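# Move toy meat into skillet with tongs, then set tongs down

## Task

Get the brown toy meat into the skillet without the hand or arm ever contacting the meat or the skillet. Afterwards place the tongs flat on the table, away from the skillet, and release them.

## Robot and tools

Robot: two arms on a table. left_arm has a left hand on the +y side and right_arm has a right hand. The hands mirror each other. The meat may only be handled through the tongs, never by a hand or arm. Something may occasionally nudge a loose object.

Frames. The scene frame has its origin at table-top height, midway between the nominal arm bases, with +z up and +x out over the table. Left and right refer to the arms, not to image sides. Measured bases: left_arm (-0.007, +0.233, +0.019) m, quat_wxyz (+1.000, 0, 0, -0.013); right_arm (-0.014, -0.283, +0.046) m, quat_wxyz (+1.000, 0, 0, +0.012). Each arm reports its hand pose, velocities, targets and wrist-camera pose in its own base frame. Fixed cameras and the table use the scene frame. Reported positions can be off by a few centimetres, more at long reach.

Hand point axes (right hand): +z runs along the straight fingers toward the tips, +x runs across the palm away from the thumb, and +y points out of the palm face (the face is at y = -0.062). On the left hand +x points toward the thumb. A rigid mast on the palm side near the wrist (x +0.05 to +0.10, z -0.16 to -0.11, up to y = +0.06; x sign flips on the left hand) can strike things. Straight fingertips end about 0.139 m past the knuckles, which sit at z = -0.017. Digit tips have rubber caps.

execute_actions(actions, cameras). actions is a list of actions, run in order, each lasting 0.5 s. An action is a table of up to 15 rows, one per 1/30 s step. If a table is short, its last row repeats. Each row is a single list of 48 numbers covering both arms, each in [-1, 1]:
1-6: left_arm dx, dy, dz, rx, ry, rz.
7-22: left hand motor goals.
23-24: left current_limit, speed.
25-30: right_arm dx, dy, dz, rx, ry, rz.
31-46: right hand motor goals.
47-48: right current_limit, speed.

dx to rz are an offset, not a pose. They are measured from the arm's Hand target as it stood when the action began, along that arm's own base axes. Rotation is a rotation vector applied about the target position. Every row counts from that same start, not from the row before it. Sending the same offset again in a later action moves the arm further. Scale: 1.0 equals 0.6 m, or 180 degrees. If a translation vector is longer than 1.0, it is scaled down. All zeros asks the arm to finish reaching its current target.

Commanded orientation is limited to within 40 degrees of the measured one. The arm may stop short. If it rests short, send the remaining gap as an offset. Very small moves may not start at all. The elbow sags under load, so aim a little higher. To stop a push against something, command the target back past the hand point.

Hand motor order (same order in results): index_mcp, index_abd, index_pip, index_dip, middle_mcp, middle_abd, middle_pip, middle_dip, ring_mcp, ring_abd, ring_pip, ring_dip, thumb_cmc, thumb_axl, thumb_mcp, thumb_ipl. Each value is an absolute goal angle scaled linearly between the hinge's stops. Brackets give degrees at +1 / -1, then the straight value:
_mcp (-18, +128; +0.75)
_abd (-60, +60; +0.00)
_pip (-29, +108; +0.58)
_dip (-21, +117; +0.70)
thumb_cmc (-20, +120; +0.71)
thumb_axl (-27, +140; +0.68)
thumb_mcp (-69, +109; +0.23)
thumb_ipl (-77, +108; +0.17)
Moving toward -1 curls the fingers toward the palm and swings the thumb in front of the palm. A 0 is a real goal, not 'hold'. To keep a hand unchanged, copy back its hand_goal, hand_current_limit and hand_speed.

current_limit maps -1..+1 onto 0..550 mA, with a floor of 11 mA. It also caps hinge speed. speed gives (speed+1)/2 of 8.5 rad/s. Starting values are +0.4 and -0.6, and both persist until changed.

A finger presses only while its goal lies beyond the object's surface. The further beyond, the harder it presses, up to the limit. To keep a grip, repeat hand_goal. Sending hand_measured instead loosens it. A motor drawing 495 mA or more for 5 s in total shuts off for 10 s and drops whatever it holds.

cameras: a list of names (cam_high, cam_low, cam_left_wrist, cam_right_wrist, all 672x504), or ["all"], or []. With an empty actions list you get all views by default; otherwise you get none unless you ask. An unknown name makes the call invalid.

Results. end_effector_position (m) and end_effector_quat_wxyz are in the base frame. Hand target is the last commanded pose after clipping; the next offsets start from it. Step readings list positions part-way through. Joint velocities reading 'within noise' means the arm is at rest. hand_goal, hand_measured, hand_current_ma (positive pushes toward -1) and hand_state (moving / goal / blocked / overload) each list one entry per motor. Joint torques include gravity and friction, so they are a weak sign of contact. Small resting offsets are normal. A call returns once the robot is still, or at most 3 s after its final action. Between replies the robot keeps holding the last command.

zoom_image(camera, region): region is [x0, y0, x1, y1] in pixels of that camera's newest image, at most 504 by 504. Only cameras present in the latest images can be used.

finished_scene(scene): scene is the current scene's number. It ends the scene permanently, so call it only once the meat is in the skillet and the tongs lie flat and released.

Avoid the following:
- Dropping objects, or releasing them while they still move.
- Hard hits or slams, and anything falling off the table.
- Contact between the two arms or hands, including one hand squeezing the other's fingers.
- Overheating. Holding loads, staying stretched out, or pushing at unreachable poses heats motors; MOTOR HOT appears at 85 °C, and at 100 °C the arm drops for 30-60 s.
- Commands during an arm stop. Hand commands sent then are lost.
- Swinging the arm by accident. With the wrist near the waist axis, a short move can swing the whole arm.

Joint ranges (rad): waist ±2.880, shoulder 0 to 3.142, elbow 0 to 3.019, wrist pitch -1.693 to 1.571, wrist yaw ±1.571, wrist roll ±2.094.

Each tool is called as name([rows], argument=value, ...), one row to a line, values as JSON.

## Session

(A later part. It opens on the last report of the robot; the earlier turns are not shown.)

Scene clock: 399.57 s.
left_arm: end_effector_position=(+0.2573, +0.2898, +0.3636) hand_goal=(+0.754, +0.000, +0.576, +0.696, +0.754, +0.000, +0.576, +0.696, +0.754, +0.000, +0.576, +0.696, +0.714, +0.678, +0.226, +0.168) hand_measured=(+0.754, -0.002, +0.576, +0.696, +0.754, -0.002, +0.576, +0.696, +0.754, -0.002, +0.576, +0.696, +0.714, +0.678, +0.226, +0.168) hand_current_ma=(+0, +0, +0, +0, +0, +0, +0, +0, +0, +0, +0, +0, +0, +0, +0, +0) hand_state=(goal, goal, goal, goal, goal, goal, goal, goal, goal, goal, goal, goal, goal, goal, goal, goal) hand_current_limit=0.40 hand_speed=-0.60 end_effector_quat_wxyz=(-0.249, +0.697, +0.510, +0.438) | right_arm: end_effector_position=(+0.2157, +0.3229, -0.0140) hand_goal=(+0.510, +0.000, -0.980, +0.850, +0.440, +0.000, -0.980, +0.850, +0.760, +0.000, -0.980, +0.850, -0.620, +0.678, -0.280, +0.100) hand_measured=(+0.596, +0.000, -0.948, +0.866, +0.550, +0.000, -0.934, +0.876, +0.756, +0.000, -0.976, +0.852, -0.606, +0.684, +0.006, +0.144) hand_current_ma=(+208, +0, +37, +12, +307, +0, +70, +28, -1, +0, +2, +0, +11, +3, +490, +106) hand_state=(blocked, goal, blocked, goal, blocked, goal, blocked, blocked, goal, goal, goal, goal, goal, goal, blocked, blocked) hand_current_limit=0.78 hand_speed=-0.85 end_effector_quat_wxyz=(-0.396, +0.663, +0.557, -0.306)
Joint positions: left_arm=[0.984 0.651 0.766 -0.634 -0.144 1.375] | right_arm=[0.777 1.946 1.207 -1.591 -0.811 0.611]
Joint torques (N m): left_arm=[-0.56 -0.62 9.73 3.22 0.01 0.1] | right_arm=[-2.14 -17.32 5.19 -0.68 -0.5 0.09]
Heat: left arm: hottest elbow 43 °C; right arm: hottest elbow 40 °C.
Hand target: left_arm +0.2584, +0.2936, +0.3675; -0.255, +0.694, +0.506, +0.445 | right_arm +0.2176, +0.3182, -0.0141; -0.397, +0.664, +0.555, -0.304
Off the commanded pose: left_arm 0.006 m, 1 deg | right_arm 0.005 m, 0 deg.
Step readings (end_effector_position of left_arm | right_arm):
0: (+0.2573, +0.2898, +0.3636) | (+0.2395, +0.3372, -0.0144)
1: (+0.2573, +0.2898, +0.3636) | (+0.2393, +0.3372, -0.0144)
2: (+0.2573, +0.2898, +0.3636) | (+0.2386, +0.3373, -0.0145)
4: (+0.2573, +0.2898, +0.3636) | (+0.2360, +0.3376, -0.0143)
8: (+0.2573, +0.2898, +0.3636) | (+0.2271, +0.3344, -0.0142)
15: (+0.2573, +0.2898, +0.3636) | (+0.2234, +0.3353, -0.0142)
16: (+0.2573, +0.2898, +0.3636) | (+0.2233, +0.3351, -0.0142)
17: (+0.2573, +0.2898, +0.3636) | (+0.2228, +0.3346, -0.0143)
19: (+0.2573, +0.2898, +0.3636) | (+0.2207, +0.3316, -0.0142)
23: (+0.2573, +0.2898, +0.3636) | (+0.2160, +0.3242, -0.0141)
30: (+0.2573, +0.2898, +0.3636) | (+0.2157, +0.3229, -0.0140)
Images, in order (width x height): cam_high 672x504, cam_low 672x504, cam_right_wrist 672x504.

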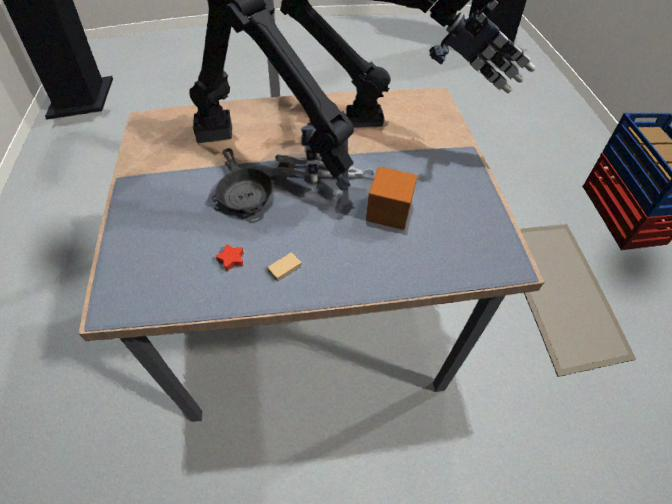

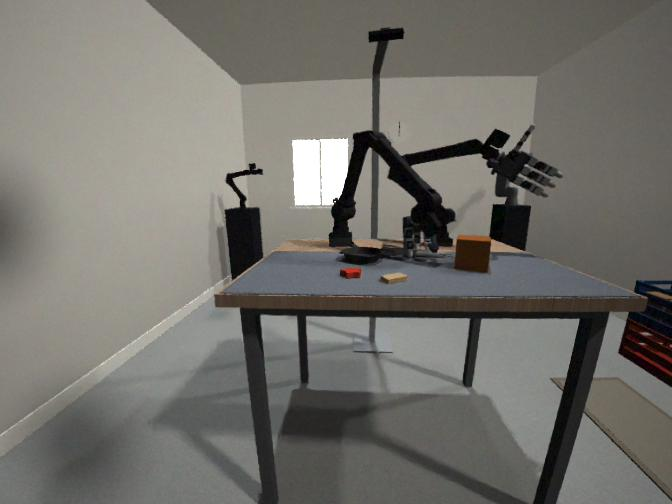

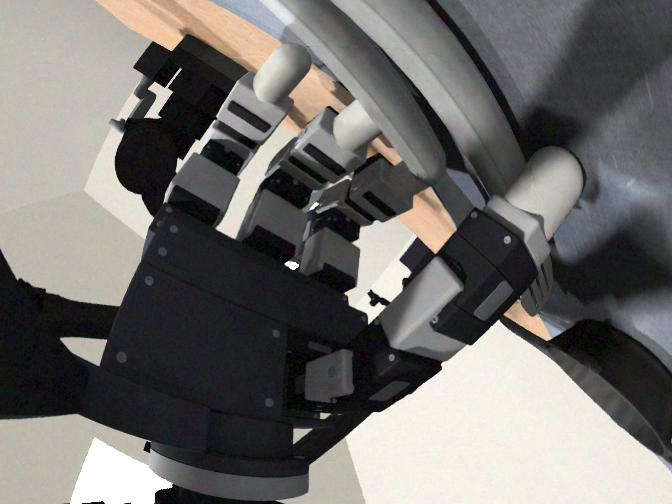

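execute_actions([
  [[0,0,0,0,0,0, 0.754,0,0.576,0.696,0.754,0,0.576,0.696,0.754,0,0.576,0.696,0.714,0.678,0.226,0.168,0.4,-0.6, 0,0,0,0,0,0, 0.44,0,-0.98,0.85, 0.37,0,-0.98,0.85, 0.74,0,-0.98,0.85, -0.62,0.677,-0.28,0.1, 0.78,-0.85]],
  [[0,0,0,0,0,0, 0.754,0,0.576,0.696,0.754,0,0.576,0.696,0.754,0,0.576,0.696,0.714,0.678,0.226,0.168,0.4,-0.6, 0,0,0,0,0,0, 0.38,0,-0.98,0.85, 0.31,0,-0.98,0.85, 0.72,0,-0.98,0.85, -0.62,0.677,-0.28,0.1, 0.78,-0.85]],
  [[0,0,0,0,0,0, 0.754,0,0.576,0.696,0.754,0,0.576,0.696,0.754,0,0.576,0.696,0.714,0.678,0.226,0.168,0.4,-0.6, 0,0,0,0,0,0, 0.355,0,-0.98,0.85, 0.28,0,-0.98,0.85, 0.7,0,-0.98,0.85, -0.62,0.677,-0.28,0.1, 0.78,-0.85]],
], cameras=["cam_high","cam_low","cam_right_wrist"])

zoom_image(camera="cam_high", region=[255, 140, 345, 207])

zoom_image(camera="cam_low", region=[370, 225, 460, 275])

Scene clock: 406.43 s.
left_arm: end_effector_position=(+0.2573, +0.2898, +0.3636) hand_goal=(+0.754, +0.000, +0.576, +0.696, +0.754, +0.000, +0.576, +0.696, +0.754, +0.000, +0.576, +0.696, +0.714, +0.678, +0.226, +0.168) hand_measured=(+0.754, -0.002, +0.576, +0.696, +0.754, -0.002, +0.576, +0.696, +0.754, -0.002, +0.576, +0.696, +0.714, +0.678, +0.226, +0.168) hand_current_ma=(+0, +0, +0, +0, +0, +0, +0, +0, +0, +0, +0, +0, +0, +0, +0, +0) hand_state=(goal, goal, goal, goal, goal, goal, goal, goal, goal, goal, goal, goal, goal, goal, goal, goal) hand_current_limit=0.40 hand_speed=-0.60 end_effector_quat_wxyz=(-0.249, +0.697, +0.510, +0.438) | right_arm: end_effector_position=(+0.2157, +0.3230, -0.0141) hand_goal=(+0.356, +0.000, -0.980, +0.850, +0.280, +0.000, -0.980, +0.850, +0.700, +0.000, -0.980, +0.850, -0.620, +0.678, -0.280, +0.100) hand_measured=(+0.484, +0.000, -0.948, +0.866, +0.454, +0.000, -0.934, +0.876, +0.698, +0.000, -0.976, +0.852, -0.604, +0.684, +0.006, +0.144) hand_current_ma=(+384, +0, +37, +13, +490, +0, +70, +28, -1, +0, +2, +0, +14, +4, +489, +106) hand_state=(blocked, goal, blocked, goal, blocked, goal, blocked, blocked, goal, goal, goal, goal, goal, goal, blocked, blocked) hand_current_limit=0.78 hand_speed=-0.85 end_effector_quat_wxyz=(-0.396, +0.663, +0.557, -0.306)
Joint positions: left_arm=[0.984 0.651 0.766 -0.634 -0.144 1.375] | right_arm=[0.777 1.946 1.207 -1.591 -0.811 0.61]
Joint torques (N m): left_arm=[-0.56 -0.62 9.73 3.22 0.01 0.11] | right_arm=[-1.67 -18.32 5.27 -0.61 -0.5 0.05]
Heat: left arm: hottest elbow 43 °C; right arm: hottest elbow 40 °C.
Hand target: left_arm +0.2584, +0.2936, +0.3675; -0.255, +0.694, +0.506, +0.445 | right_arm +0.2176, +0.3182, -0.0141; -0.397, +0.664, +0.555, -0.304
Off the commanded pose: left_arm 0.006 m, 1 deg | right_arm 0.005 m, 0 deg.
Step readings (end_effector_position of left_arm | right_arm):
0: (+0.2573, +0.2898, +0.3636) | (+0.2157, +0.3229, -0.0140)
1: (+0.2573, +0.2898, +0.3636) | (+0.2157, +0.3229, -0.0140)
2: (+0.2573, +0.2898, +0.3636) | (+0.2157, +0.3229, -0.0140)
4: (+0.2573, +0.2898, +0.3636) | (+0.2157, +0.3229, -0.0140)
8: (+0.2573, +0.2898, +0.3636) | (+0.2157, +0.3230, -0.0140)
15: (+0.2573, +0.2898, +0.3636) | (+0.2157, +0.3230, -0.0140)
16: (+0.2573, +0.2898, +0.3636) | (+0.2157, +0.3230, -0.0140)
17: (+0.2573, +0.2898, +0.3636) | (+0.2157, +0.3230, -0.0140)
19: (+0.2573, +0.2898, +0.3636) | (+0.2157, +0.3230, -0.0141)
23: (+0.2573, +0.2898, +0.3636) | (+0.2157, +0.3230, -0.0141)
30: (+0.2573, +0.2898, +0.3636) | (+0.2157, +0.3230, -0.0141)
31: (+0.2573, +0.2898, +0.3636) | (+0.2157, +0.3230, -0.0141)
32: (+0.2573, +0.2898, +0.3636) | (+0.2157, +0.3230, -0.0141)
34: (+0.2573, +0.2898, +0.3636) | (+0.2157, +0.3230, -0.0141)
38: (+0.2573, +0.2898, +0.3636) | (+0.2157, +0.3230, -0.0141)
45: (+0.2573, +0.2898, +0.3636) | (+0.2157, +0.3230, -0.0141)
Images, in order (width x height): cam_high 672x504, cam_low 672x504, cam_right_wrist 672x504.

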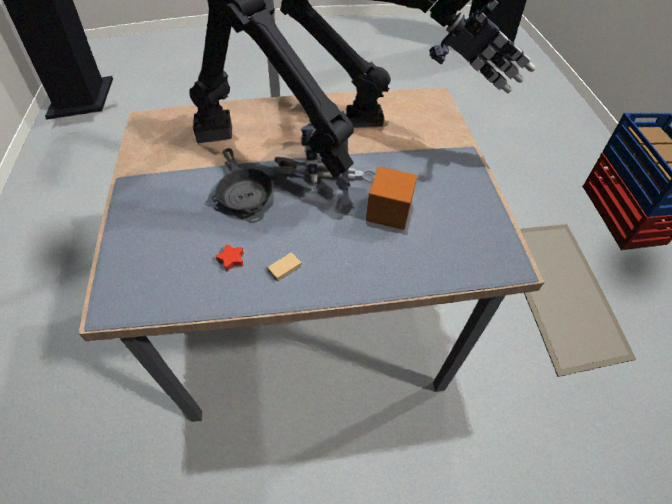

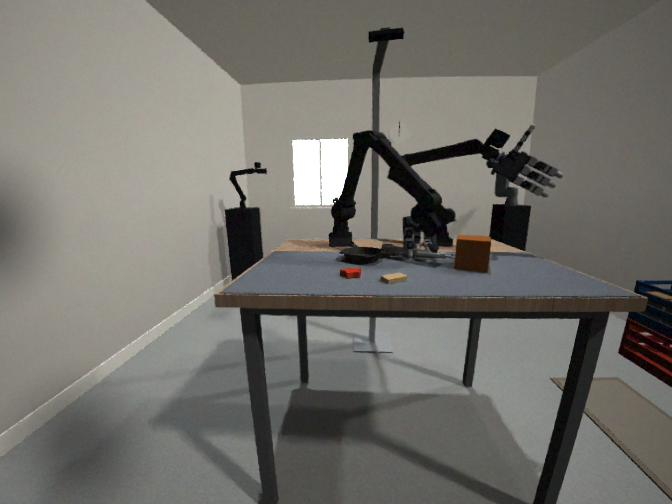

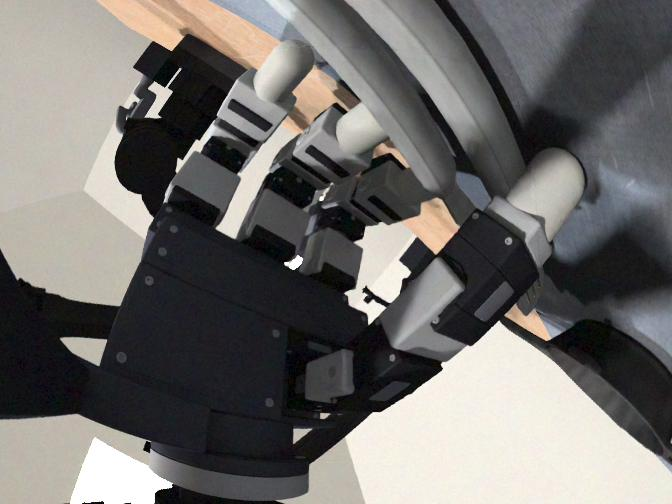

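Scaled by 5.600.

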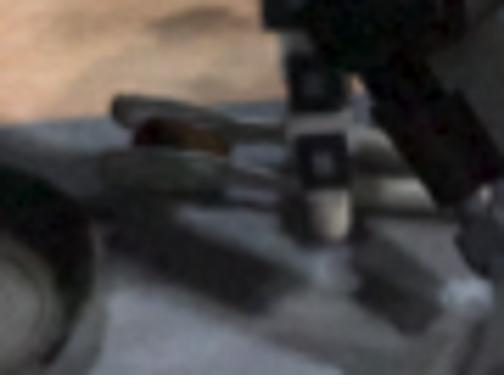

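Scaled by 5.600.

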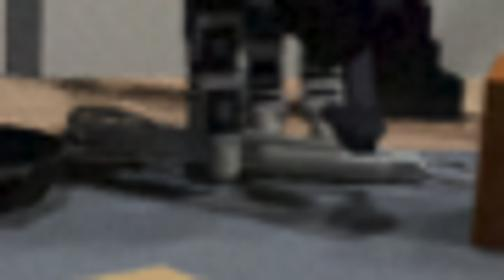

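execute_actions([
  [[0,0,0,0,0,0, 0.754,0,0.576,0.696,0.754,0,0.576,0.696,0.754,0,0.576,0.696,0.714,0.678,0.226,0.168,0.4,-0.6, 0,0,0,0,0,0, 0.325,0,-0.98,0.85, 0.27,0,-0.98,0.85, 0.7,0,-0.98,0.85, -0.62,0.677,-0.28,0.1, 0.78,-0.85]],
  [[0,0,0,0,0,0, 0.754,0,0.576,0.696,0.754,0,0.576,0.696,0.754,0,0.576,0.696,0.714,0.678,0.226,0.168,0.4,-0.6, 0,0,0,0,0,0, 0.305,0,-0.98,0.85, 0.26,0,-0.98,0.85, 0.7,0,-0.98,0.85, -0.62,0.677,-0.28,0.1, 0.78,-0.85]],
], cameras=["cam_high","cam_low"])

zoom_image(camera="cam_high", region=[255, 140, 345, 207])

Scene clock: 413.23 s.
left_arm: end_effector_position=(+0.2573, +0.2898, +0.3636) hand_goal=(+0.754, +0.000, +0.576, +0.696, +0.754, +0.000, +0.576, +0.696, +0.754, +0.000, +0.576, +0.696, +0.714, +0.678, +0.226, +0.168) hand_measured=(+0.754, -0.002, +0.576, +0.696, +0.754, -0.002, +0.576, +0.696, +0.754, -0.002, +0.576, +0.696, +0.714, +0.678, +0.226, +0.168) hand_current_ma=(+0, +0, +0, +0, +0, +0, +0, +0, +0, +0, +0, +0, +0, +0, +0, +0) hand_state=(goal, goal, goal, goal, goal, goal, goal, goal, goal, goal, goal, goal, goal, goal, goal, goal) hand_current_limit=0.40 hand_speed=-0.60 end_effector_quat_wxyz=(-0.249, +0.697, +0.510, +0.438) | right_arm: end_effector_position=(+0.2145, +0.3217, -0.0147) hand_goal=(+0.306, +0.000, -0.980, +0.850, +0.260, +0.000, -0.980, +0.850, +0.700, +0.000, -0.980, +0.850, -0.620, +0.678, -0.280, +0.100) hand_measured=(+0.440, +0.000, -0.948, +0.866, +0.400, +0.000, -0.934, +0.876, +0.698, +0.000, -0.976, +0.852, -0.594, +0.686, +0.038, +0.146) hand_current_ma=(+417, +0, +40, +14, +443, +0, +70, +28, -1, +0, +2, +0, +27, +5, +489, +107) hand_state=(blocked, goal, blocked, goal, blocked, goal, blocked, blocked, goal, goal, goal, goal, blocked, goal, blocked, blocked) hand_current_limit=0.78 hand_speed=-0.85 end_effector_quat_wxyz=(-0.396, +0.663, +0.556, -0.307)
Joint positions: left_arm=[0.984 0.651 0.766 -0.634 -0.144 1.375] | right_arm=[0.777 1.946 1.203 -1.591 -0.811 0.61]
Joint torques (N m): left_arm=[-0.56 -0.62 9.72 3.23 0.01 0.1] | right_arm=[-1.73 -17.49 5.42 -0.66 -0.48 0.08]
Heat: left arm: hottest elbow 43 °C; right arm: hottest elbow 40 °C.
Hand target: left_arm +0.2584, +0.2936, +0.3675; -0.255, +0.694, +0.506, +0.445 | right_arm +0.2177, +0.3182, -0.0141; -0.397, +0.664, +0.556, -0.304
Off the commanded pose: left_arm 0.006 m, 1 deg | right_arm 0.005 m, 0 deg.
Step readings (end_effector_position of left_arm | right_arm):
0: (+0.2573, +0.2898, +0.3636) | (+0.2157, +0.3230, -0.0141)
1: (+0.2573, +0.2898, +0.3636) | (+0.2157, +0.3230, -0.0141)
2: (+0.2573, +0.2898, +0.3636) | (+0.2157, +0.3230, -0.0141)
4: (+0.2573, +0.2898, +0.3636) | (+0.2153, +0.3226, -0.0142)
8: (+0.2573, +0.2898, +0.3636) | (+0.2151, +0.3224, -0.0144)
15: (+0.2573, +0.2898, +0.3636) | (+0.2151, +0.3224, -0.0144)
16: (+0.2573, +0.2898, +0.3636) | (+0.2151, +0.3224, -0.0144)
17: (+0.2573, +0.2898, +0.3636) | (+0.2151, +0.3224, -0.0144)
19: (+0.2573, +0.2898, +0.3636) | (+0.2150, +0.3223, -0.0144)
23: (+0.2573, +0.2898, +0.3636) | (+0.2147, +0.3220, -0.0145)
30: (+0.2573, +0.2898, +0.3636) | (+0.2145, +0.3217, -0.0147)
Images, in order (width x height): cam_high 672x504, cam_low 672x504.

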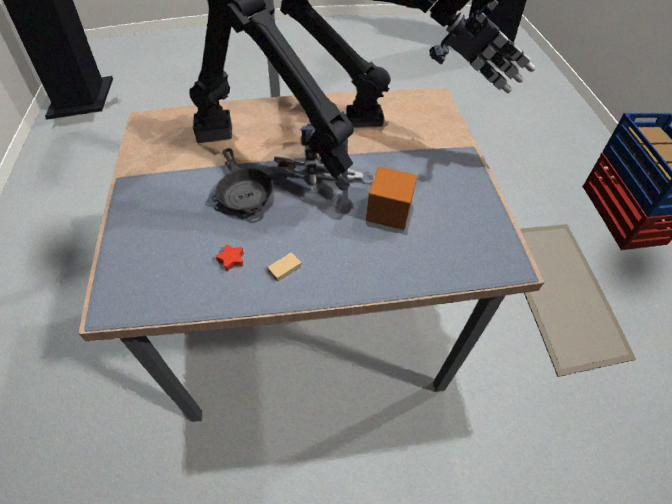

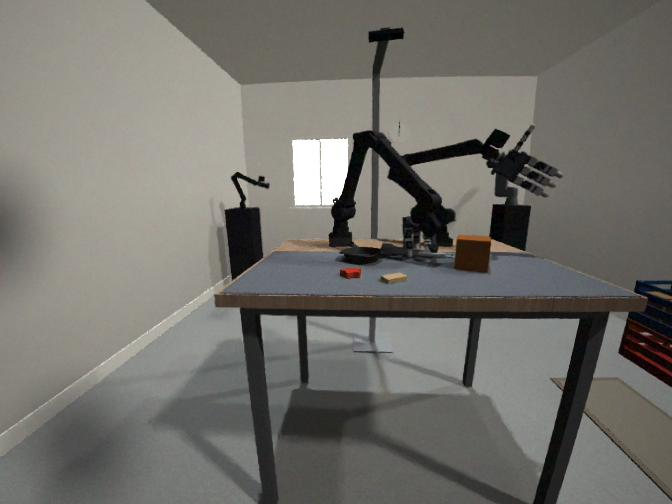

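Scaled by 5.600.

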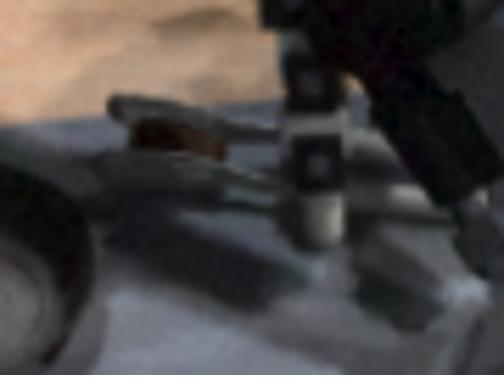

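execute_actions([
  [[0,0,0,0,0,0, 0.754,0,0.576,0.696,0.754,0,0.576,0.696,0.754,0,0.576,0.696,0.714,0.678,0.226,0.168,0.4,-0.6, 0,0,0.025,0,0,0, 0.295,0,-0.98,0.85, 0.25,0,-0.98,0.85, 0.7,0,-0.98,0.85, -0.62,0.677,-0.28,0.1, 0.78,-0.85]],
  [[0,0,0,0,0,0, 0.754,0,0.576,0.696,0.754,0,0.576,0.696,0.754,0,0.576,0.696,0.714,0.678,0.226,0.168,0.4,-0.6, 0,0,0.02,0,0,0, 0.295,0,-0.98,0.85, 0.25,0,-0.98,0.85, 0.7,0,-0.98,0.85, -0.62,0.677,-0.28,0.1, 0.78,-0.85]],
], cameras=["cam_high","cam_low"])

zoom_image(camera="cam_high", region=[255, 140, 345, 207])

zoom_image(camera="cam_low", region=[370, 225, 460, 275])

Scene clock: 419.37 s.
left_arm: end_effector_position=(+0.2573, +0.2898, +0.3636) hand_goal=(+0.754, +0.000, +0.576, +0.696, +0.754, +0.000, +0.576, +0.696, +0.754, +0.000, +0.576, +0.696, +0.714, +0.678, +0.226, +0.168) hand_measured=(+0.754, -0.002, +0.576, +0.696, +0.754, -0.002, +0.576, +0.696, +0.754, -0.002, +0.576, +0.696, +0.714, +0.678, +0.226, +0.168) hand_current_ma=(+0, +0, +0, +0, +0, +0, +0, +0, +0, +0, +0, +0, +0, +0, +0, +0) hand_state=(goal, goal, goal, goal, goal, goal, goal, goal, goal, goal, goal, goal, goal, goal, goal, goal) hand_current_limit=0.40 hand_speed=-0.60 end_effector_quat_wxyz=(-0.249, +0.697, +0.510, +0.438) | right_arm: end_effector_position=(+0.2125, +0.3175, +0.0054) hand_goal=(+0.296, +0.000, -0.980, +0.850, +0.250, +0.000, -0.980, +0.850, +0.700, +0.000, -0.980, +0.850, -0.620, +0.678, -0.280, +0.100) hand_measured=(+0.434, +0.000, -0.946, +0.868, +0.378, +0.000, -0.934, +0.876, +0.698, +0.000, -0.976, +0.852, -0.582, +0.686, +0.042, +0.146) hand_current_ma=(+435, +0, +44, +16, +386, +0, +70, +28, -1, +0, +2, +0, +52, +7, +489, +109) hand_state=(blocked, goal, blocked, goal, blocked, goal, blocked, blocked, goal, goal, goal, goal, blocked, goal, blocked, blocked) hand_current_limit=0.78 hand_speed=-0.85 end_effector_quat_wxyz=(-0.395, +0.664, +0.554, -0.309)
Joint positions: left_arm=[0.984 0.651 0.766 -0.634 -0.144 1.375] | right_arm=[0.774 1.906 1.203 -1.637 -0.808 0.61]
Joint torques (N m): left_arm=[-0.56 -0.62 9.72 3.23 0.01 0.1] | right_arm=[-1.49 -17.9 7.02 -1.24 -0.57 0.08]
Heat: left arm: hottest elbow 43 °C; right arm: hottest elbow 40 °C.
Hand target: left_arm +0.2584, +0.2936, +0.3675; -0.255, +0.694, +0.506, +0.445 | right_arm +0.2176, +0.3181, +0.0128; -0.397, +0.664, +0.555, -0.305
Off the commanded pose: left_arm 0.006 m, 1 deg | right_arm 0.009 m, 1 deg.
Step readings (end_effector_position of left_arm | right_arm):
0: (+0.2573, +0.2898, +0.3636) | (+0.2145, +0.3217, -0.0147)
1: (+0.2573, +0.2898, +0.3636) | (+0.2145, +0.3217, -0.0147)
2: (+0.2573, +0.2898, +0.3636) | (+0.2145, +0.3217, -0.0145)
4: (+0.2573, +0.2898, +0.3636) | (+0.2144, +0.3212, -0.0136)
8: (+0.2573, +0.2898, +0.3636) | (+0.2145, +0.3200, -0.0094)
15: (+0.2573, +0.2898, +0.3636) | (+0.2148, +0.3198, -0.0056)
16: (+0.2573, +0.2898, +0.3636) | (+0.2147, +0.3198, -0.0055)
17: (+0.2573, +0.2898, +0.3636) | (+0.2144, +0.3194, -0.0052)
19: (+0.2573, +0.2898, +0.3636) | (+0.2134, +0.3185, -0.0034)
23: (+0.2573, +0.2898, +0.3636) | (+0.2125, +0.3175, +0.0018)
30: (+0.2573, +0.2898, +0.3636) | (+0.2126, +0.3176, +0.0053)
Images, in order (width x height): cam_high 672x504, cam_low 672x504.

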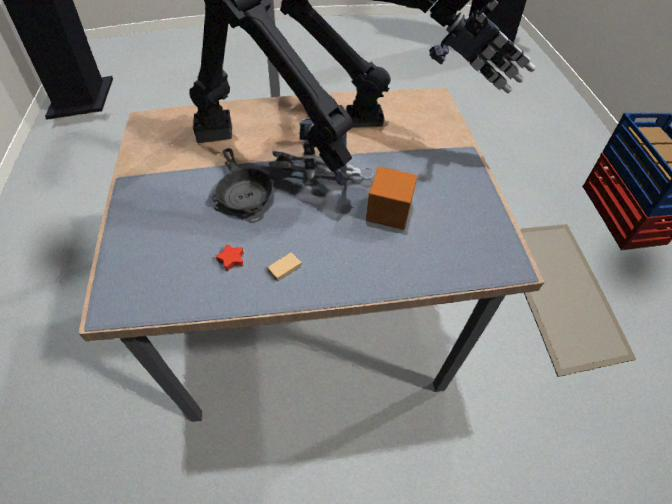

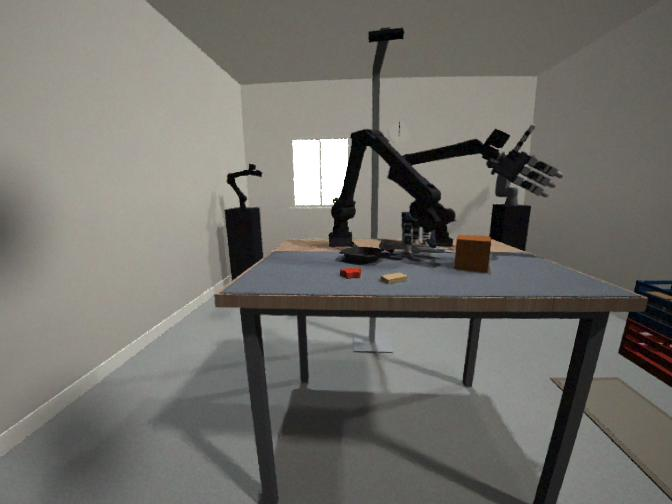

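Scaled by 5.600.

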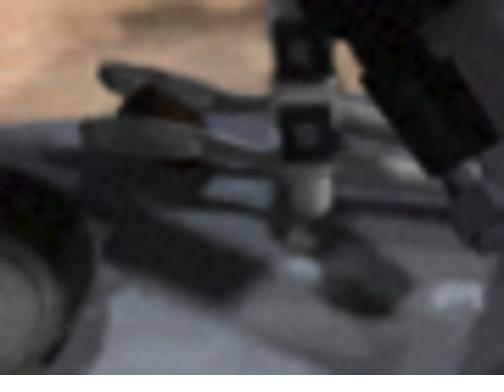

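Scaled by 5.600.

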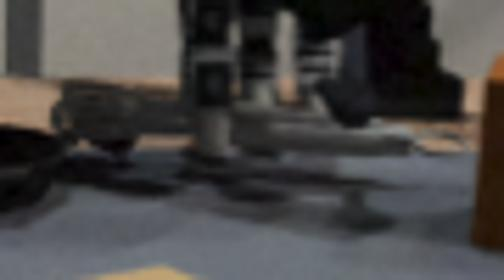

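zoom_image(camera="cam_low", region=[370, 225, 430, 265])

zoom_image(camera="cam_high", region=[262, 142, 312, 180])

Scaled by 8.400.

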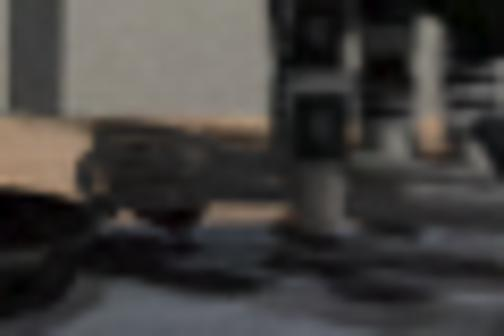

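Scaled by 10.080.

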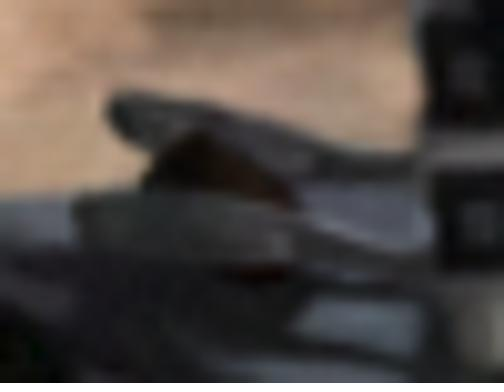

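execute_actions([
  [[0,0,0,0,0,0, 0.754,0,0.576,0.696,0.754,0,0.576,0.696,0.754,0,0.576,0.696,0.714,0.678,0.226,0.168,0.4,-0.6, 0,0,0.025,0,0,0, 0.285,0,-0.98,0.85, 0.23,0,-0.98,0.85, 0.7,0,-0.98,0.85, -0.62,0.677,-0.28,0.1, 0.78,-0.85]],
], cameras=["cam_high","cam_low"])

zoom_image(camera="cam_high", region=[262, 142, 312, 180])

zoom_image(camera="cam_low", region=[370, 225, 430, 265])

Scene clock: 428.73 s.
left_arm: end_effector_position=(+0.2573, +0.2898, +0.3636) hand_goal=(+0.754, +0.000, +0.576, +0.696, +0.754, +0.000, +0.576, +0.696, +0.754, +0.000, +0.576, +0.696, +0.714, +0.678, +0.226, +0.168) hand_measured=(+0.754, -0.002, +0.576, +0.696, +0.754, -0.002, +0.576, +0.696, +0.754, -0.002, +0.576, +0.696, +0.714, +0.678, +0.226, +0.168) hand_current_ma=(+0, +0, +0, +0, +0, +0, +0, +0, +0, +0, +0, +0, +0, +0, +0, +0) hand_state=(goal, goal, goal, goal, goal, goal, goal, goal, goal, goal, goal, goal, goal, goal, goal, goal) hand_current_limit=0.40 hand_speed=-0.60 end_effector_quat_wxyz=(-0.249, +0.697, +0.510, +0.438) | right_arm: end_effector_position=(+0.2094, +0.3145, +0.0189) hand_goal=(+0.286, +0.000, -0.980, +0.850, +0.230, +0.000, -0.980, +0.850, +0.700, +0.000, -0.980, +0.850, -0.620, +0.678, -0.280, +0.100) hand_measured=(+0.426, +0.000, -0.944, +0.868, +0.362, +0.000, -0.934, +0.876, +0.698, +0.000, -0.976, +0.852, -0.578, +0.688, +0.050, +0.146) hand_current_ma=(+443, +0, +45, +16, +412, +0, +70, +28, -1, +0, +2, +0, +61, +8, +490, +109) hand_state=(blocked, goal, blocked, goal, blocked, goal, blocked, blocked, goal, goal, goal, goal, blocked, goal, blocked, blocked) hand_current_limit=0.78 hand_speed=-0.85 end_effector_quat_wxyz=(-0.395, +0.664, +0.552, -0.313)
Joint positions: left_arm=[0.984 0.651 0.766 -0.634 -0.144 1.375] | right_arm=[0.774 1.88 1.203 -1.672 -0.808 0.61]
Joint torques (N m): left_arm=[-0.56 -0.67 9.73 3.23 0.01 0.1] | right_arm=[-1.44 -17.49 7.91 -1.37 -0.52 0.12]
Heat: left arm: hottest elbow 43 °C; right arm: hottest elbow 40 °C.
Hand target: left_arm +0.2584, +0.2936, +0.3675; -0.255, +0.694, +0.506, +0.445 | right_arm +0.2176, +0.3182, +0.0279; -0.397, +0.664, +0.555, -0.304
Off the commanded pose: left_arm 0.006 m, 1 deg | right_arm 0.013 m, 1 deg.
Step readings (end_effector_position of left_arm | right_arm):
0: (+0.2573, +0.2898, +0.3636) | (+0.2125, +0.3175, +0.0054)
1: (+0.2573, +0.2898, +0.3636) | (+0.2125, +0.3175, +0.0054)
2: (+0.2573, +0.2898, +0.3636) | (+0.2121, +0.3171, +0.0059)
4: (+0.2573, +0.2898, +0.3636) | (+0.2108, +0.3158, +0.0083)
8: (+0.2573, +0.2898, +0.3636) | (+0.2096, +0.3147, +0.0145)
15: (+0.2573, +0.2898, +0.3636) | (+0.2094, +0.3145, +0.0189)
Images, in order (width x height): cam_high 672x504, cam_low 672x504.

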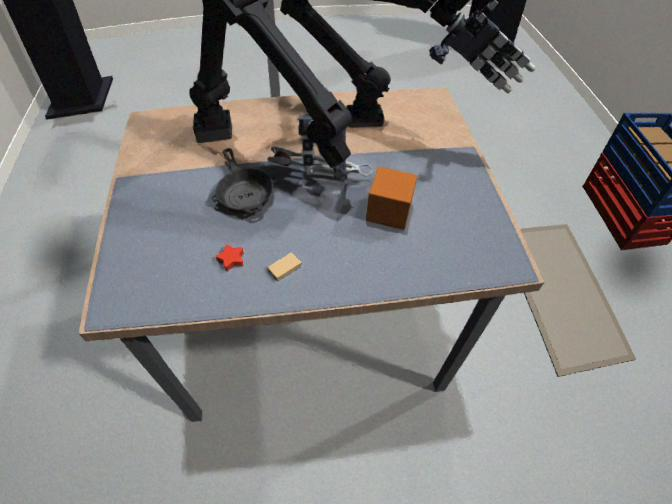

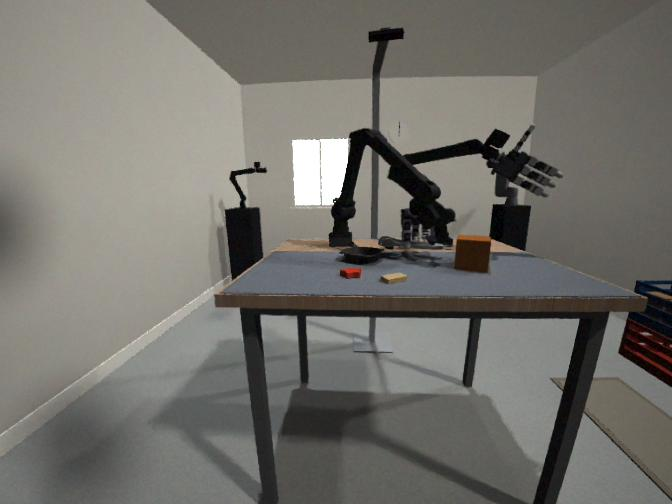

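Scaled by 10.080.

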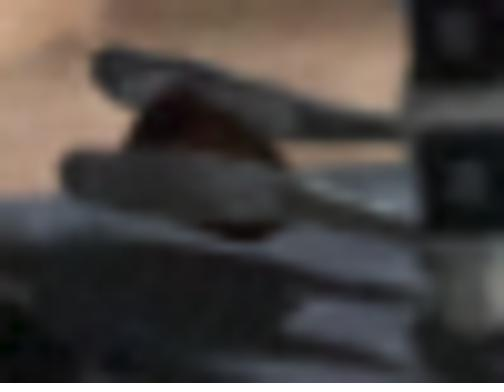

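Scaled by 8.400.

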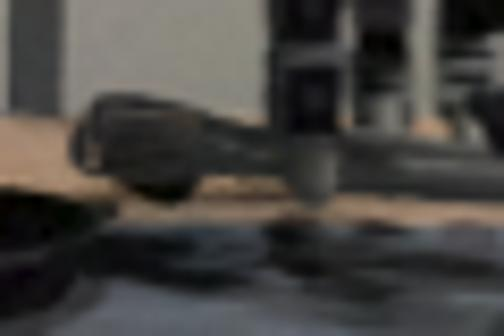

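execute_actions([
  [[0,0,0,0,0,0, 0.754,0,0.576,0.696,0.754,0,0.576,0.696,0.754,0,0.576,0.696,0.714,0.678,0.226,0.168,0.4,-0.6, 0,0,0.035,0,0,0, 0.285,0,-0.98,0.85, 0.23,0,-0.98,0.85, 0.7,0,-0.98,0.85, -0.62,0.677,-0.28,0.1, 0.78,-0.85]],
  [[0,0,0,0,0,0, 0.754,0,0.576,0.696,0.754,0,0.576,0.696,0.754,0,0.576,0.696,0.714,0.678,0.226,0.168,0.4,-0.6, 0,0,0.035,0,0,0, 0.285,0,-0.98,0.85, 0.23,0,-0.98,0.85, 0.7,0,-0.98,0.85, -0.62,0.677,-0.28,0.1, 0.78,-0.85]],
  [[0,0,0,0,0,0, 0.754,0,0.576,0.696,0.754,0,0.576,0.696,0.754,0,0.576,0.696,0.714,0.678,0.226,0.168,0.4,-0.6, 0,0,0.035,0,0,0, 0.285,0,-0.98,0.85, 0.23,0,-0.98,0.85, 0.7,0,-0.98,0.85, -0.62,0.677,-0.28,0.1, 0.78,-0.85]],
], cameras=["cam_high","cam_low"])

zoom_image(camera="cam_high", region=[252, 122, 312, 167])

zoom_image(camera="cam_low", region=[370, 215, 430, 255])

Scene clock: 438.97 s.
left_arm: end_effector_position=(+0.2573, +0.2898, +0.3636) hand_goal=(+0.754, +0.000, +0.576, +0.696, +0.754, +0.000, +0.576, +0.696, +0.754, +0.000, +0.576, +0.696, +0.714, +0.678, +0.226, +0.168) hand_measured=(+0.754, -0.002, +0.576, +0.696, +0.754, -0.002, +0.576, +0.696, +0.754, -0.002, +0.576, +0.696, +0.714, +0.678, +0.226, +0.168) hand_current_ma=(+0, +0, +0, +0, +0, +0, +0, +0, +0, +0, +0, +0, +0, +0, +0, +0) hand_state=(goal, goal, goal, goal, goal, goal, goal, goal, goal, goal, goal, goal, goal, goal, goal, goal) hand_current_limit=0.40 hand_speed=-0.60 end_effector_quat_wxyz=(-0.249, +0.697, +0.510, +0.438) | right_arm: end_effector_position=(+0.2127, +0.3131, +0.0809) hand_goal=(+0.286, +0.000, -0.980, +0.850, +0.230, +0.000, -0.980, +0.850, +0.700, +0.000, -0.980, +0.850, -0.620, +0.678, -0.280, +0.100) hand_measured=(+0.426, +0.000, -0.944, +0.868, +0.362, +0.000, -0.934, +0.876, +0.698, +0.000, -0.976, +0.852, -0.578, +0.688, +0.050, +0.146) hand_current_ma=(+442, +0, +45, +16, +412, +0, +70, +28, -1, +0, +2, +0, +62, +8, +489, +109) hand_state=(blocked, goal, blocked, goal, blocked, goal, blocked, blocked, goal, goal, goal, goal, blocked, goal, blocked, blocked) hand_current_limit=0.78 hand_speed=-0.85 end_effector_quat_wxyz=(-0.387, +0.684, +0.556, -0.269)
Joint positions: left_arm=[0.984 0.651 0.766 -0.634 -0.144 1.375] | right_arm=[0.774 1.714 1.203 -1.695 -0.808 0.7]
Joint torques (N m): left_arm=[-0.5 -0.62 9.73 3.22 0.01 0.1] | right_arm=[-0.85 -15.91 9.52 -0.92 -0.71 0.24]
Heat: left arm: hottest elbow 43 °C; right arm: hottest elbow 40 °C.
Hand target: left_arm +0.2584, +0.2936, +0.3675; -0.255, +0.694, +0.506, +0.445 | right_arm +0.2176, +0.3182, +0.0909; -0.397, +0.664, +0.555, -0.305
Off the commanded pose: left_arm 0.006 m, 1 deg | right_arm 0.012 m, 5 deg.
joint sent to its limit (right arm) — joint 4 (wrist pitch), lower limit. The joint targets are off in orientation, not in position.
Step readings (end_effector_position of left_arm | right_arm):
0: (+0.2573, +0.2898, +0.3636) | (+0.2094, +0.3145, +0.0189)
1: (+0.2573, +0.2898, +0.3636) | (+0.2094, +0.3145, +0.0190)
2: (+0.2573, +0.2898, +0.3636) | (+0.2093, +0.3144, +0.0195)
4: (+0.2573, +0.2898, +0.3636) | (+0.2089, +0.3140, +0.0224)
8: (+0.2573, +0.2898, +0.3636) | (+0.2094, +0.3145, +0.0326)
15: (+0.2573, +0.2898, +0.3636) | (+0.2100, +0.3151, +0.0399)
16: (+0.2573, +0.2898, +0.3636) | (+0.2100, +0.3150, +0.0401)
17: (+0.2573, +0.2898, +0.3636) | (+0.2100, +0.3148, +0.0404)
19: (+0.2573, +0.2898, +0.3636) | (+0.2102, +0.3145, +0.0428)
23: (+0.2573, +0.2898, +0.3636) | (+0.2114, +0.3149, +0.0527)
30: (+0.2573, +0.2898, +0.3636) | (+0.2122, +0.3151, +0.0608)
31: (+0.2573, +0.2898, +0.3636) | (+0.2122, +0.3149, +0.0608)
32: (+0.2573, +0.2898, +0.3636) | (+0.2121, +0.3147, +0.0611)
34: (+0.2573, +0.2898, +0.3636) | (+0.2121, +0.3142, +0.0634)
38: (+0.2573, +0.2898, +0.3636) | (+0.2128, +0.3140, +0.0728)
45: (+0.2573, +0.2898, +0.3636) | (+0.2129, +0.3134, +0.0808)
Images, in order (width x height): cam_high 672x504, cam_low 672x504.

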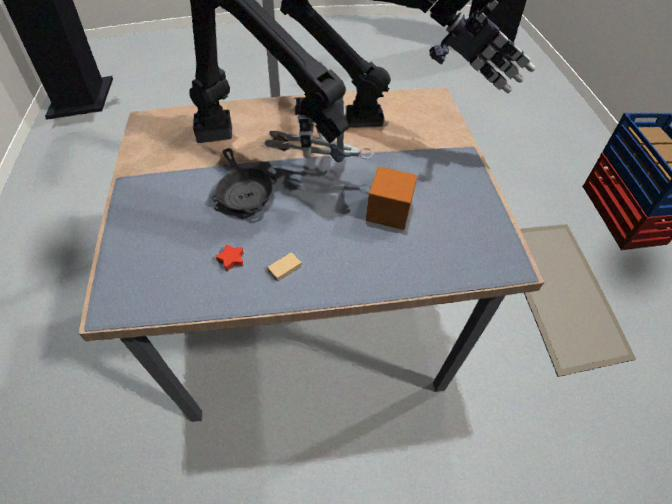

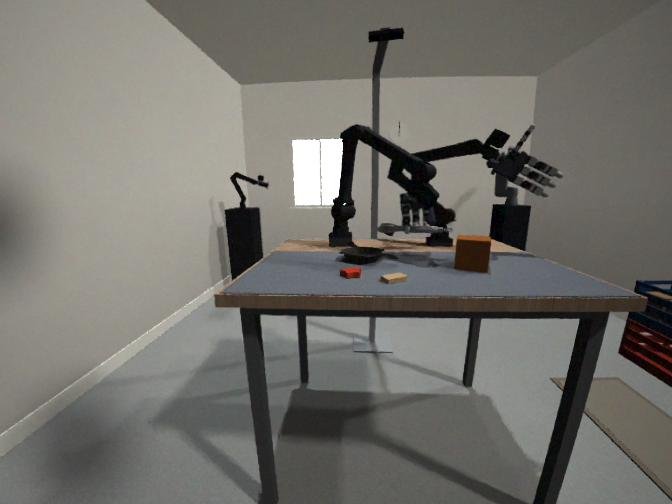

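Scaled by 8.400.

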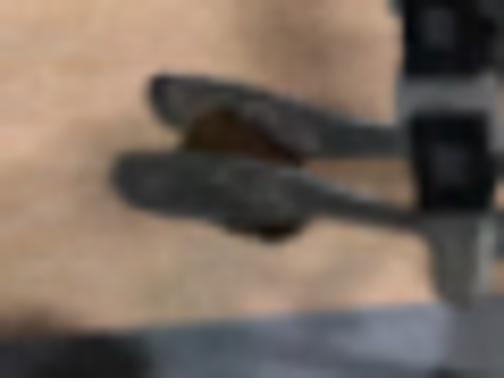

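Scaled by 8.400.

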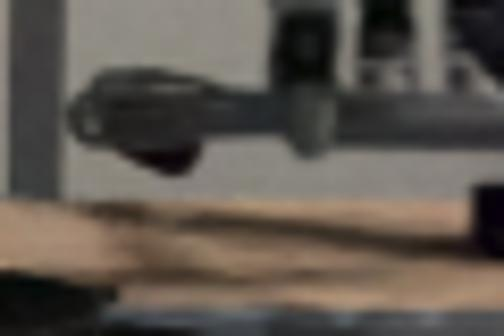

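execute_actions([
  [[0,0,0,0,0,0, 0.754,0,0.576,0.696,0.754,0,0.576,0.696,0.754,0,0.576,0.696,0.714,0.678,0.226,0.168,0.4,-0.6, 0.03,-0.04,0,0,0,0, 0.285,0,-0.98,0.85, 0.23,0,-0.98,0.85, 0.7,0,-0.98,0.85, -0.62,0.677,-0.28,0.1, 0.78,-0.85]],
  [[0,0,0,0,0,0, 0.754,0,0.576,0.696,0.754,0,0.576,0.696,0.754,0,0.576,0.696,0.714,0.678,0.226,0.168,0.4,-0.6, 0.035,-0.045,0,0,0,0, 0.285,0,-0.98,0.85, 0.23,0,-0.98,0.85, 0.7,0,-0.98,0.85, -0.62,0.677,-0.28,0.1, 0.78,-0.85]],
  [[0,0,0,0,0,0, 0.754,0,0.576,0.696,0.754,0,0.576,0.696,0.754,0,0.576,0.696,0.714,0.678,0.226,0.168,0.4,-0.6, 0.04,-0.045,0,0,0,0, 0.285,0,-0.98,0.85, 0.23,0,-0.98,0.85, 0.7,0,-0.98,0.85, -0.62,0.677,-0.28,0.1, 0.78,-0.85]],
], cameras=["cam_high","cam_low"])

zoom_image(camera="cam_high", region=[212, 132, 332, 222])

zoom_image(camera="cam_low", region=[330, 205, 450, 285])

Scene clock: 450.63 s.
left_arm: end_effector_position=(+0.2573, +0.2898, +0.3636) hand_goal=(+0.754, +0.000, +0.576, +0.696, +0.754, +0.000, +0.576, +0.696, +0.754, +0.000, +0.576, +0.696, +0.714, +0.678, +0.226, +0.168) hand_measured=(+0.754, -0.002, +0.576, +0.696, +0.754, -0.002, +0.576, +0.696, +0.754, -0.002, +0.576, +0.696, +0.714, +0.678, +0.226, +0.168) hand_current_ma=(+0, +0, +0, +0, +0, +0, +0, +0, +0, +0, +0, +0, +0, +0, +0, +0) hand_state=(goal, goal, goal, goal, goal, goal, goal, goal, goal, goal, goal, goal, goal, goal, goal, goal) hand_current_limit=0.40 hand_speed=-0.60 end_effector_quat_wxyz=(-0.249, +0.697, +0.510, +0.438) | right_arm: end_effector_position=(+0.2809, +0.2393, +0.0837) hand_goal=(+0.286, +0.000, -0.980, +0.850, +0.230, +0.000, -0.980, +0.850, +0.700, +0.000, -0.980, +0.850, -0.620, +0.678, -0.280, +0.100) hand_measured=(+0.426, +0.000, -0.944, +0.868, +0.362, +0.000, -0.934, +0.876, +0.698, +0.000, -0.976, +0.852, -0.576, +0.688, +0.050, +0.146) hand_current_ma=(+442, +0, +45, +16, +406, +0, +70, +28, -1, +0, +2, +0, +65, +8, +490, +109) hand_state=(blocked, goal, blocked, goal, blocked, goal, blocked, blocked, goal, goal, goal, goal, blocked, goal, blocked, blocked) hand_current_limit=0.78 hand_speed=-0.85 end_effector_quat_wxyz=(-0.359, +0.723, +0.549, -0.218)
Joint positions: left_arm=[0.984 0.651 0.766 -0.634 -0.144 1.375] | right_arm=[0.562 1.667 1.182 -1.695 -0.661 0.619]
Joint torques (N m): left_arm=[-0.56 -0.62 9.72 3.22 0.01 0.1] | right_arm=[-0.73 -15.85 7.77 -0.84 -0.51 -0.03]
Heat: left arm: hottest elbow 43 °C; right arm: hottest elbow 40 °C.
Hand target: left_arm +0.2584, +0.2936, +0.3675; -0.255, +0.694, +0.506, +0.445 | right_arm +0.2805, +0.2402, +0.0908; -0.397, +0.664, +0.556, -0.305
Off the commanded pose: left_arm 0.006 m, 1 deg | right_arm 0.007 m, 13 deg.
joint sent to its limit (right arm) — joint 4 (wrist pitch), lower limit. The joint targets are off in orientation, not in position.
Step readings (end_effector_position of left_arm | right_arm):
0: (+0.2573, +0.2898, +0.3636) | (+0.2127, +0.3130, +0.0809)
1: (+0.2573, +0.2898, +0.3636) | (+0.2127, +0.3130, +0.0808)
2: (+0.2573, +0.2898, +0.3636) | (+0.2134, +0.3121, +0.0806)
4: (+0.2573, +0.2898, +0.3636) | (+0.2169, +0.3083, +0.0801)
8: (+0.2573, +0.2898, +0.3636) | (+0.2283, +0.2991, +0.0815)
15: (+0.2573, +0.2898, +0.3636) | (+0.2353, +0.2937, +0.0840)
16: (+0.2573, +0.2898, +0.3636) | (+0.2354, +0.2936, +0.0840)
17: (+0.2573, +0.2898, +0.3636) | (+0.2367, +0.2920, +0.0837)
19: (+0.2573, +0.2898, +0.3636) | (+0.2397, +0.2869, +0.0829)
23: (+0.2573, +0.2898, +0.3636) | (+0.2496, +0.2728, +0.0829)
30: (+0.2573, +0.2898, +0.3636) | (+0.2569, +0.2665, +0.0842)
31: (+0.2573, +0.2898, +0.3636) | (+0.2572, +0.2663, +0.0841)
32: (+0.2573, +0.2898, +0.3636) | (+0.2585, +0.2648, +0.0838)
34: (+0.2573, +0.2898, +0.3636) | (+0.2623, +0.2599, +0.0831)
38: (+0.2573, +0.2898, +0.3636) | (+0.2738, +0.2460, +0.0832)
45: (+0.2573, +0.2898, +0.3636) | (+0.2808, +0.2389, +0.0837)
Images, in order (width x height): cam_high 672x504, cam_low 672x504.

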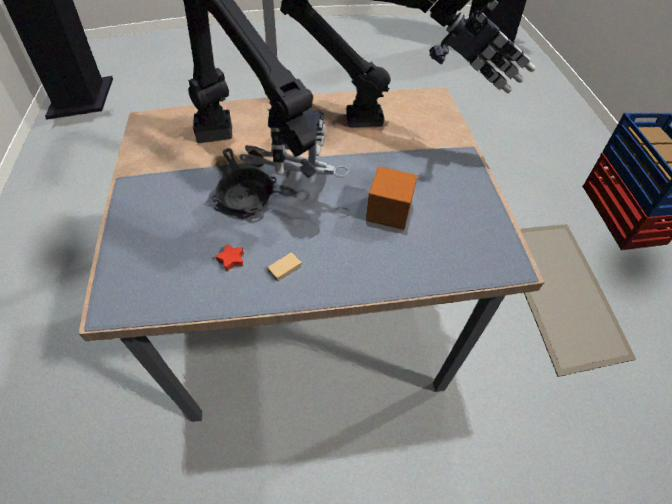

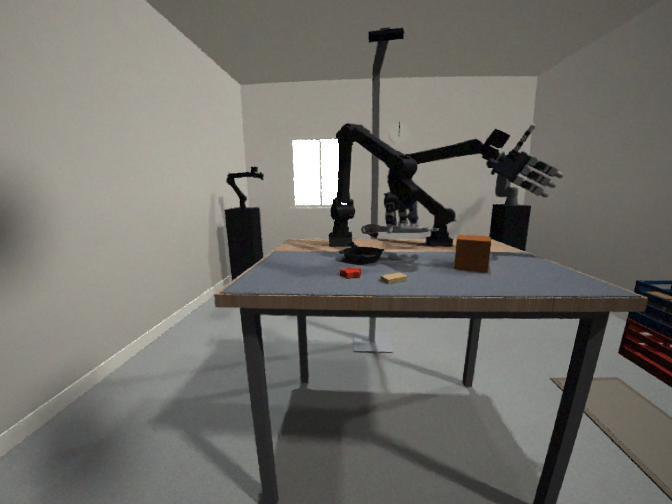

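Scaled by 4.200.

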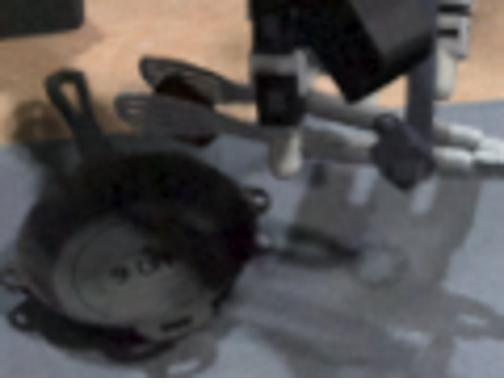

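Scaled by 4.200.

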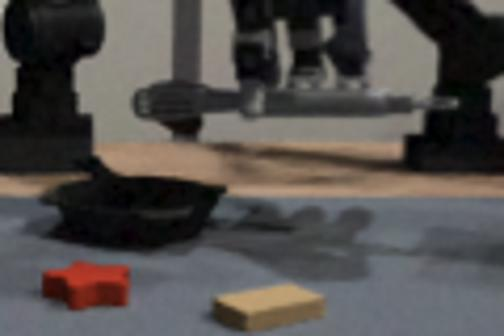

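execute_actions([
  [[0,0,0,0,0,0, 0.754,0,0.576,0.696,0.754,0,0.576,0.696,0.754,0,0.576,0.696,0.714,0.678,0.226,0.168,0.4,-0.6, 0.045,-0.04,0,0,0,0, 0.285,0,-0.98,0.85, 0.23,0,-0.98,0.85, 0.7,0,-0.98,0.85, -0.62,0.677,-0.28,0.1, 0.78,-0.85]],
  [[0,0,0,0,0,0, 0.754,0,0.576,0.696,0.754,0,0.576,0.696,0.754,0,0.576,0.696,0.714,0.678,0.226,0.168,0.4,-0.6, 0.045,-0.04,0,0,0,0, 0.285,0,-0.98,0.85, 0.23,0,-0.98,0.85, 0.7,0,-0.98,0.85, -0.62,0.677,-0.28,0.1, 0.78,-0.85]],
], cameras=["cam_high","cam_low"])

zoom_image(camera="cam_high", region=[202, 132, 322, 222])

zoom_image(camera="cam_low", region=[320, 205, 440, 285])

Scene clock: 457.73 s.
left_arm: end_effector_position=(+0.2573, +0.2898, +0.3636) hand_goal=(+0.754, +0.000, +0.576, +0.696, +0.754, +0.000, +0.576, +0.696, +0.754, +0.000, +0.576, +0.696, +0.714, +0.678, +0.226, +0.168) hand_measured=(+0.754, -0.002, +0.576, +0.696, +0.754, -0.002, +0.576, +0.696, +0.754, -0.002, +0.576, +0.696, +0.714, +0.678, +0.226, +0.168) hand_current_ma=(+0, +0, +0, +0, +0, +0, +0, +0, +0, +0, +0, +0, +0, +0, +0, +0) hand_state=(goal, goal, goal, goal, goal, goal, goal, goal, goal, goal, goal, goal, goal, goal, goal, goal) hand_current_limit=0.40 hand_speed=-0.60 end_effector_quat_wxyz=(-0.249, +0.697, +0.510, +0.438) | right_arm: end_effector_position=(+0.3209, +0.1847, +0.0788) hand_goal=(+0.286, +0.000, -0.980, +0.850, +0.230, +0.000, -0.980, +0.850, +0.700, +0.000, -0.980, +0.850, -0.620, +0.678, -0.280, +0.100) hand_measured=(+0.426, +0.000, -0.944, +0.868, +0.362, +0.000, -0.934, +0.876, +0.698, +0.000, -0.976, +0.852, -0.576, +0.688, +0.050, +0.146) hand_current_ma=(+442, +0, +45, +16, +406, +0, +70, +28, -1, +0, +2, +0, +65, +8, +489, +109) hand_state=(blocked, goal, blocked, goal, blocked, goal, blocked, blocked, goal, goal, goal, goal, blocked, goal, blocked, blocked) hand_current_limit=0.78 hand_speed=-0.85 end_effector_quat_wxyz=(-0.335, +0.740, +0.550, -0.197)
Joint positions: left_arm=[0.984 0.651 0.766 -0.634 -0.144 1.375] | right_arm=[0.422 1.667 1.182 -1.695 -0.553 0.537]
Joint torques (N m): left_arm=[-0.56 -0.62 9.73 3.23 0.01 0.1] | right_arm=[-0.62 -15.5 10.92 -1.02 -0.39 -0.02]
Heat: left arm: hottest elbow 43 °C; right arm: hottest elbow 40 °C.
Hand target: left_arm +0.2584, +0.2936, +0.3675; -0.255, +0.694, +0.506, +0.445 | right_arm +0.3345, +0.1922, +0.0908; -0.397, +0.664, +0.556, -0.305
Off the commanded pose: left_arm 0.006 m, 1 deg | right_arm 0.020 m, 17 deg.
joint sent to its limit (right arm) — joint 4 (wrist pitch), lower limit. The joint targets are off in orientation, not in position.
Step readings (end_effector_position of left_arm | right_arm):
0: (+0.2573, +0.2898, +0.3636) | (+0.2810, +0.2393, +0.0837)
1: (+0.2573, +0.2898, +0.3636) | (+0.2811, +0.2392, +0.0836)
2: (+0.2573, +0.2898, +0.3636) | (+0.2824, +0.2373, +0.0832)
4: (+0.2573, +0.2898, +0.3636) | (+0.2858, +0.2327, +0.0824)
8: (+0.2573, +0.2898, +0.3636) | (+0.2966, +0.2191, +0.0815)
15: (+0.2573, +0.2898, +0.3636) | (+0.3022, +0.2119, +0.0811)
16: (+0.2573, +0.2898, +0.3636) | (+0.3023, +0.2118, +0.0810)
17: (+0.2573, +0.2898, +0.3636) | (+0.3034, +0.2101, +0.0807)
19: (+0.2573, +0.2898, +0.3636) | (+0.3065, +0.2056, +0.0801)
23: (+0.2573, +0.2898, +0.3636) | (+0.3158, +0.1916, +0.0793)
30: (+0.2573, +0.2898, +0.3636) | (+0.3207, +0.1844, +0.0789)
Images, in order (width x height): cam_high 672x504, cam_low 672x504.

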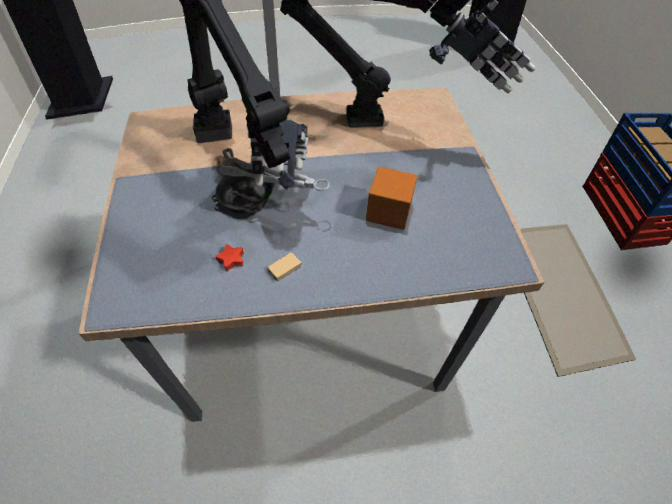

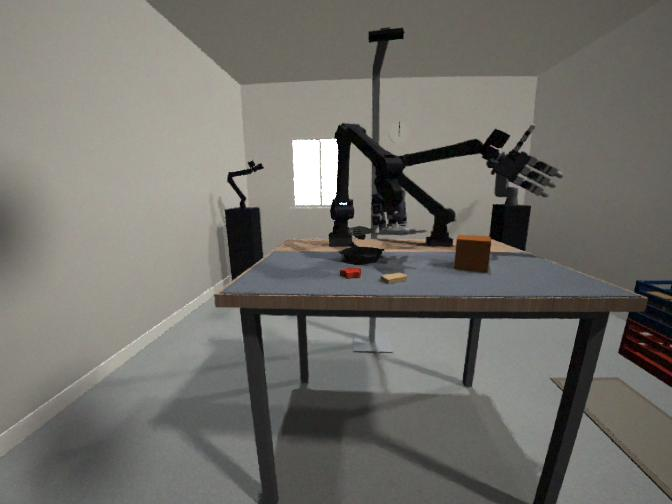

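Scaled by 4.200.

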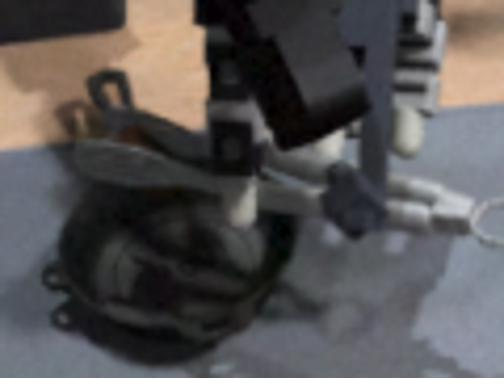

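Scaled by 4.200.

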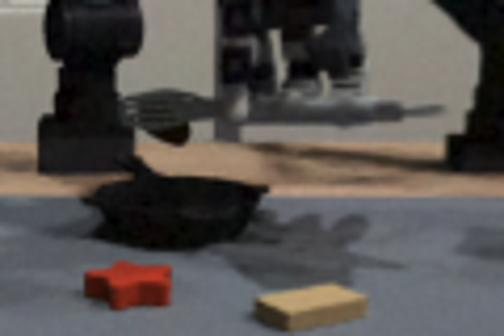

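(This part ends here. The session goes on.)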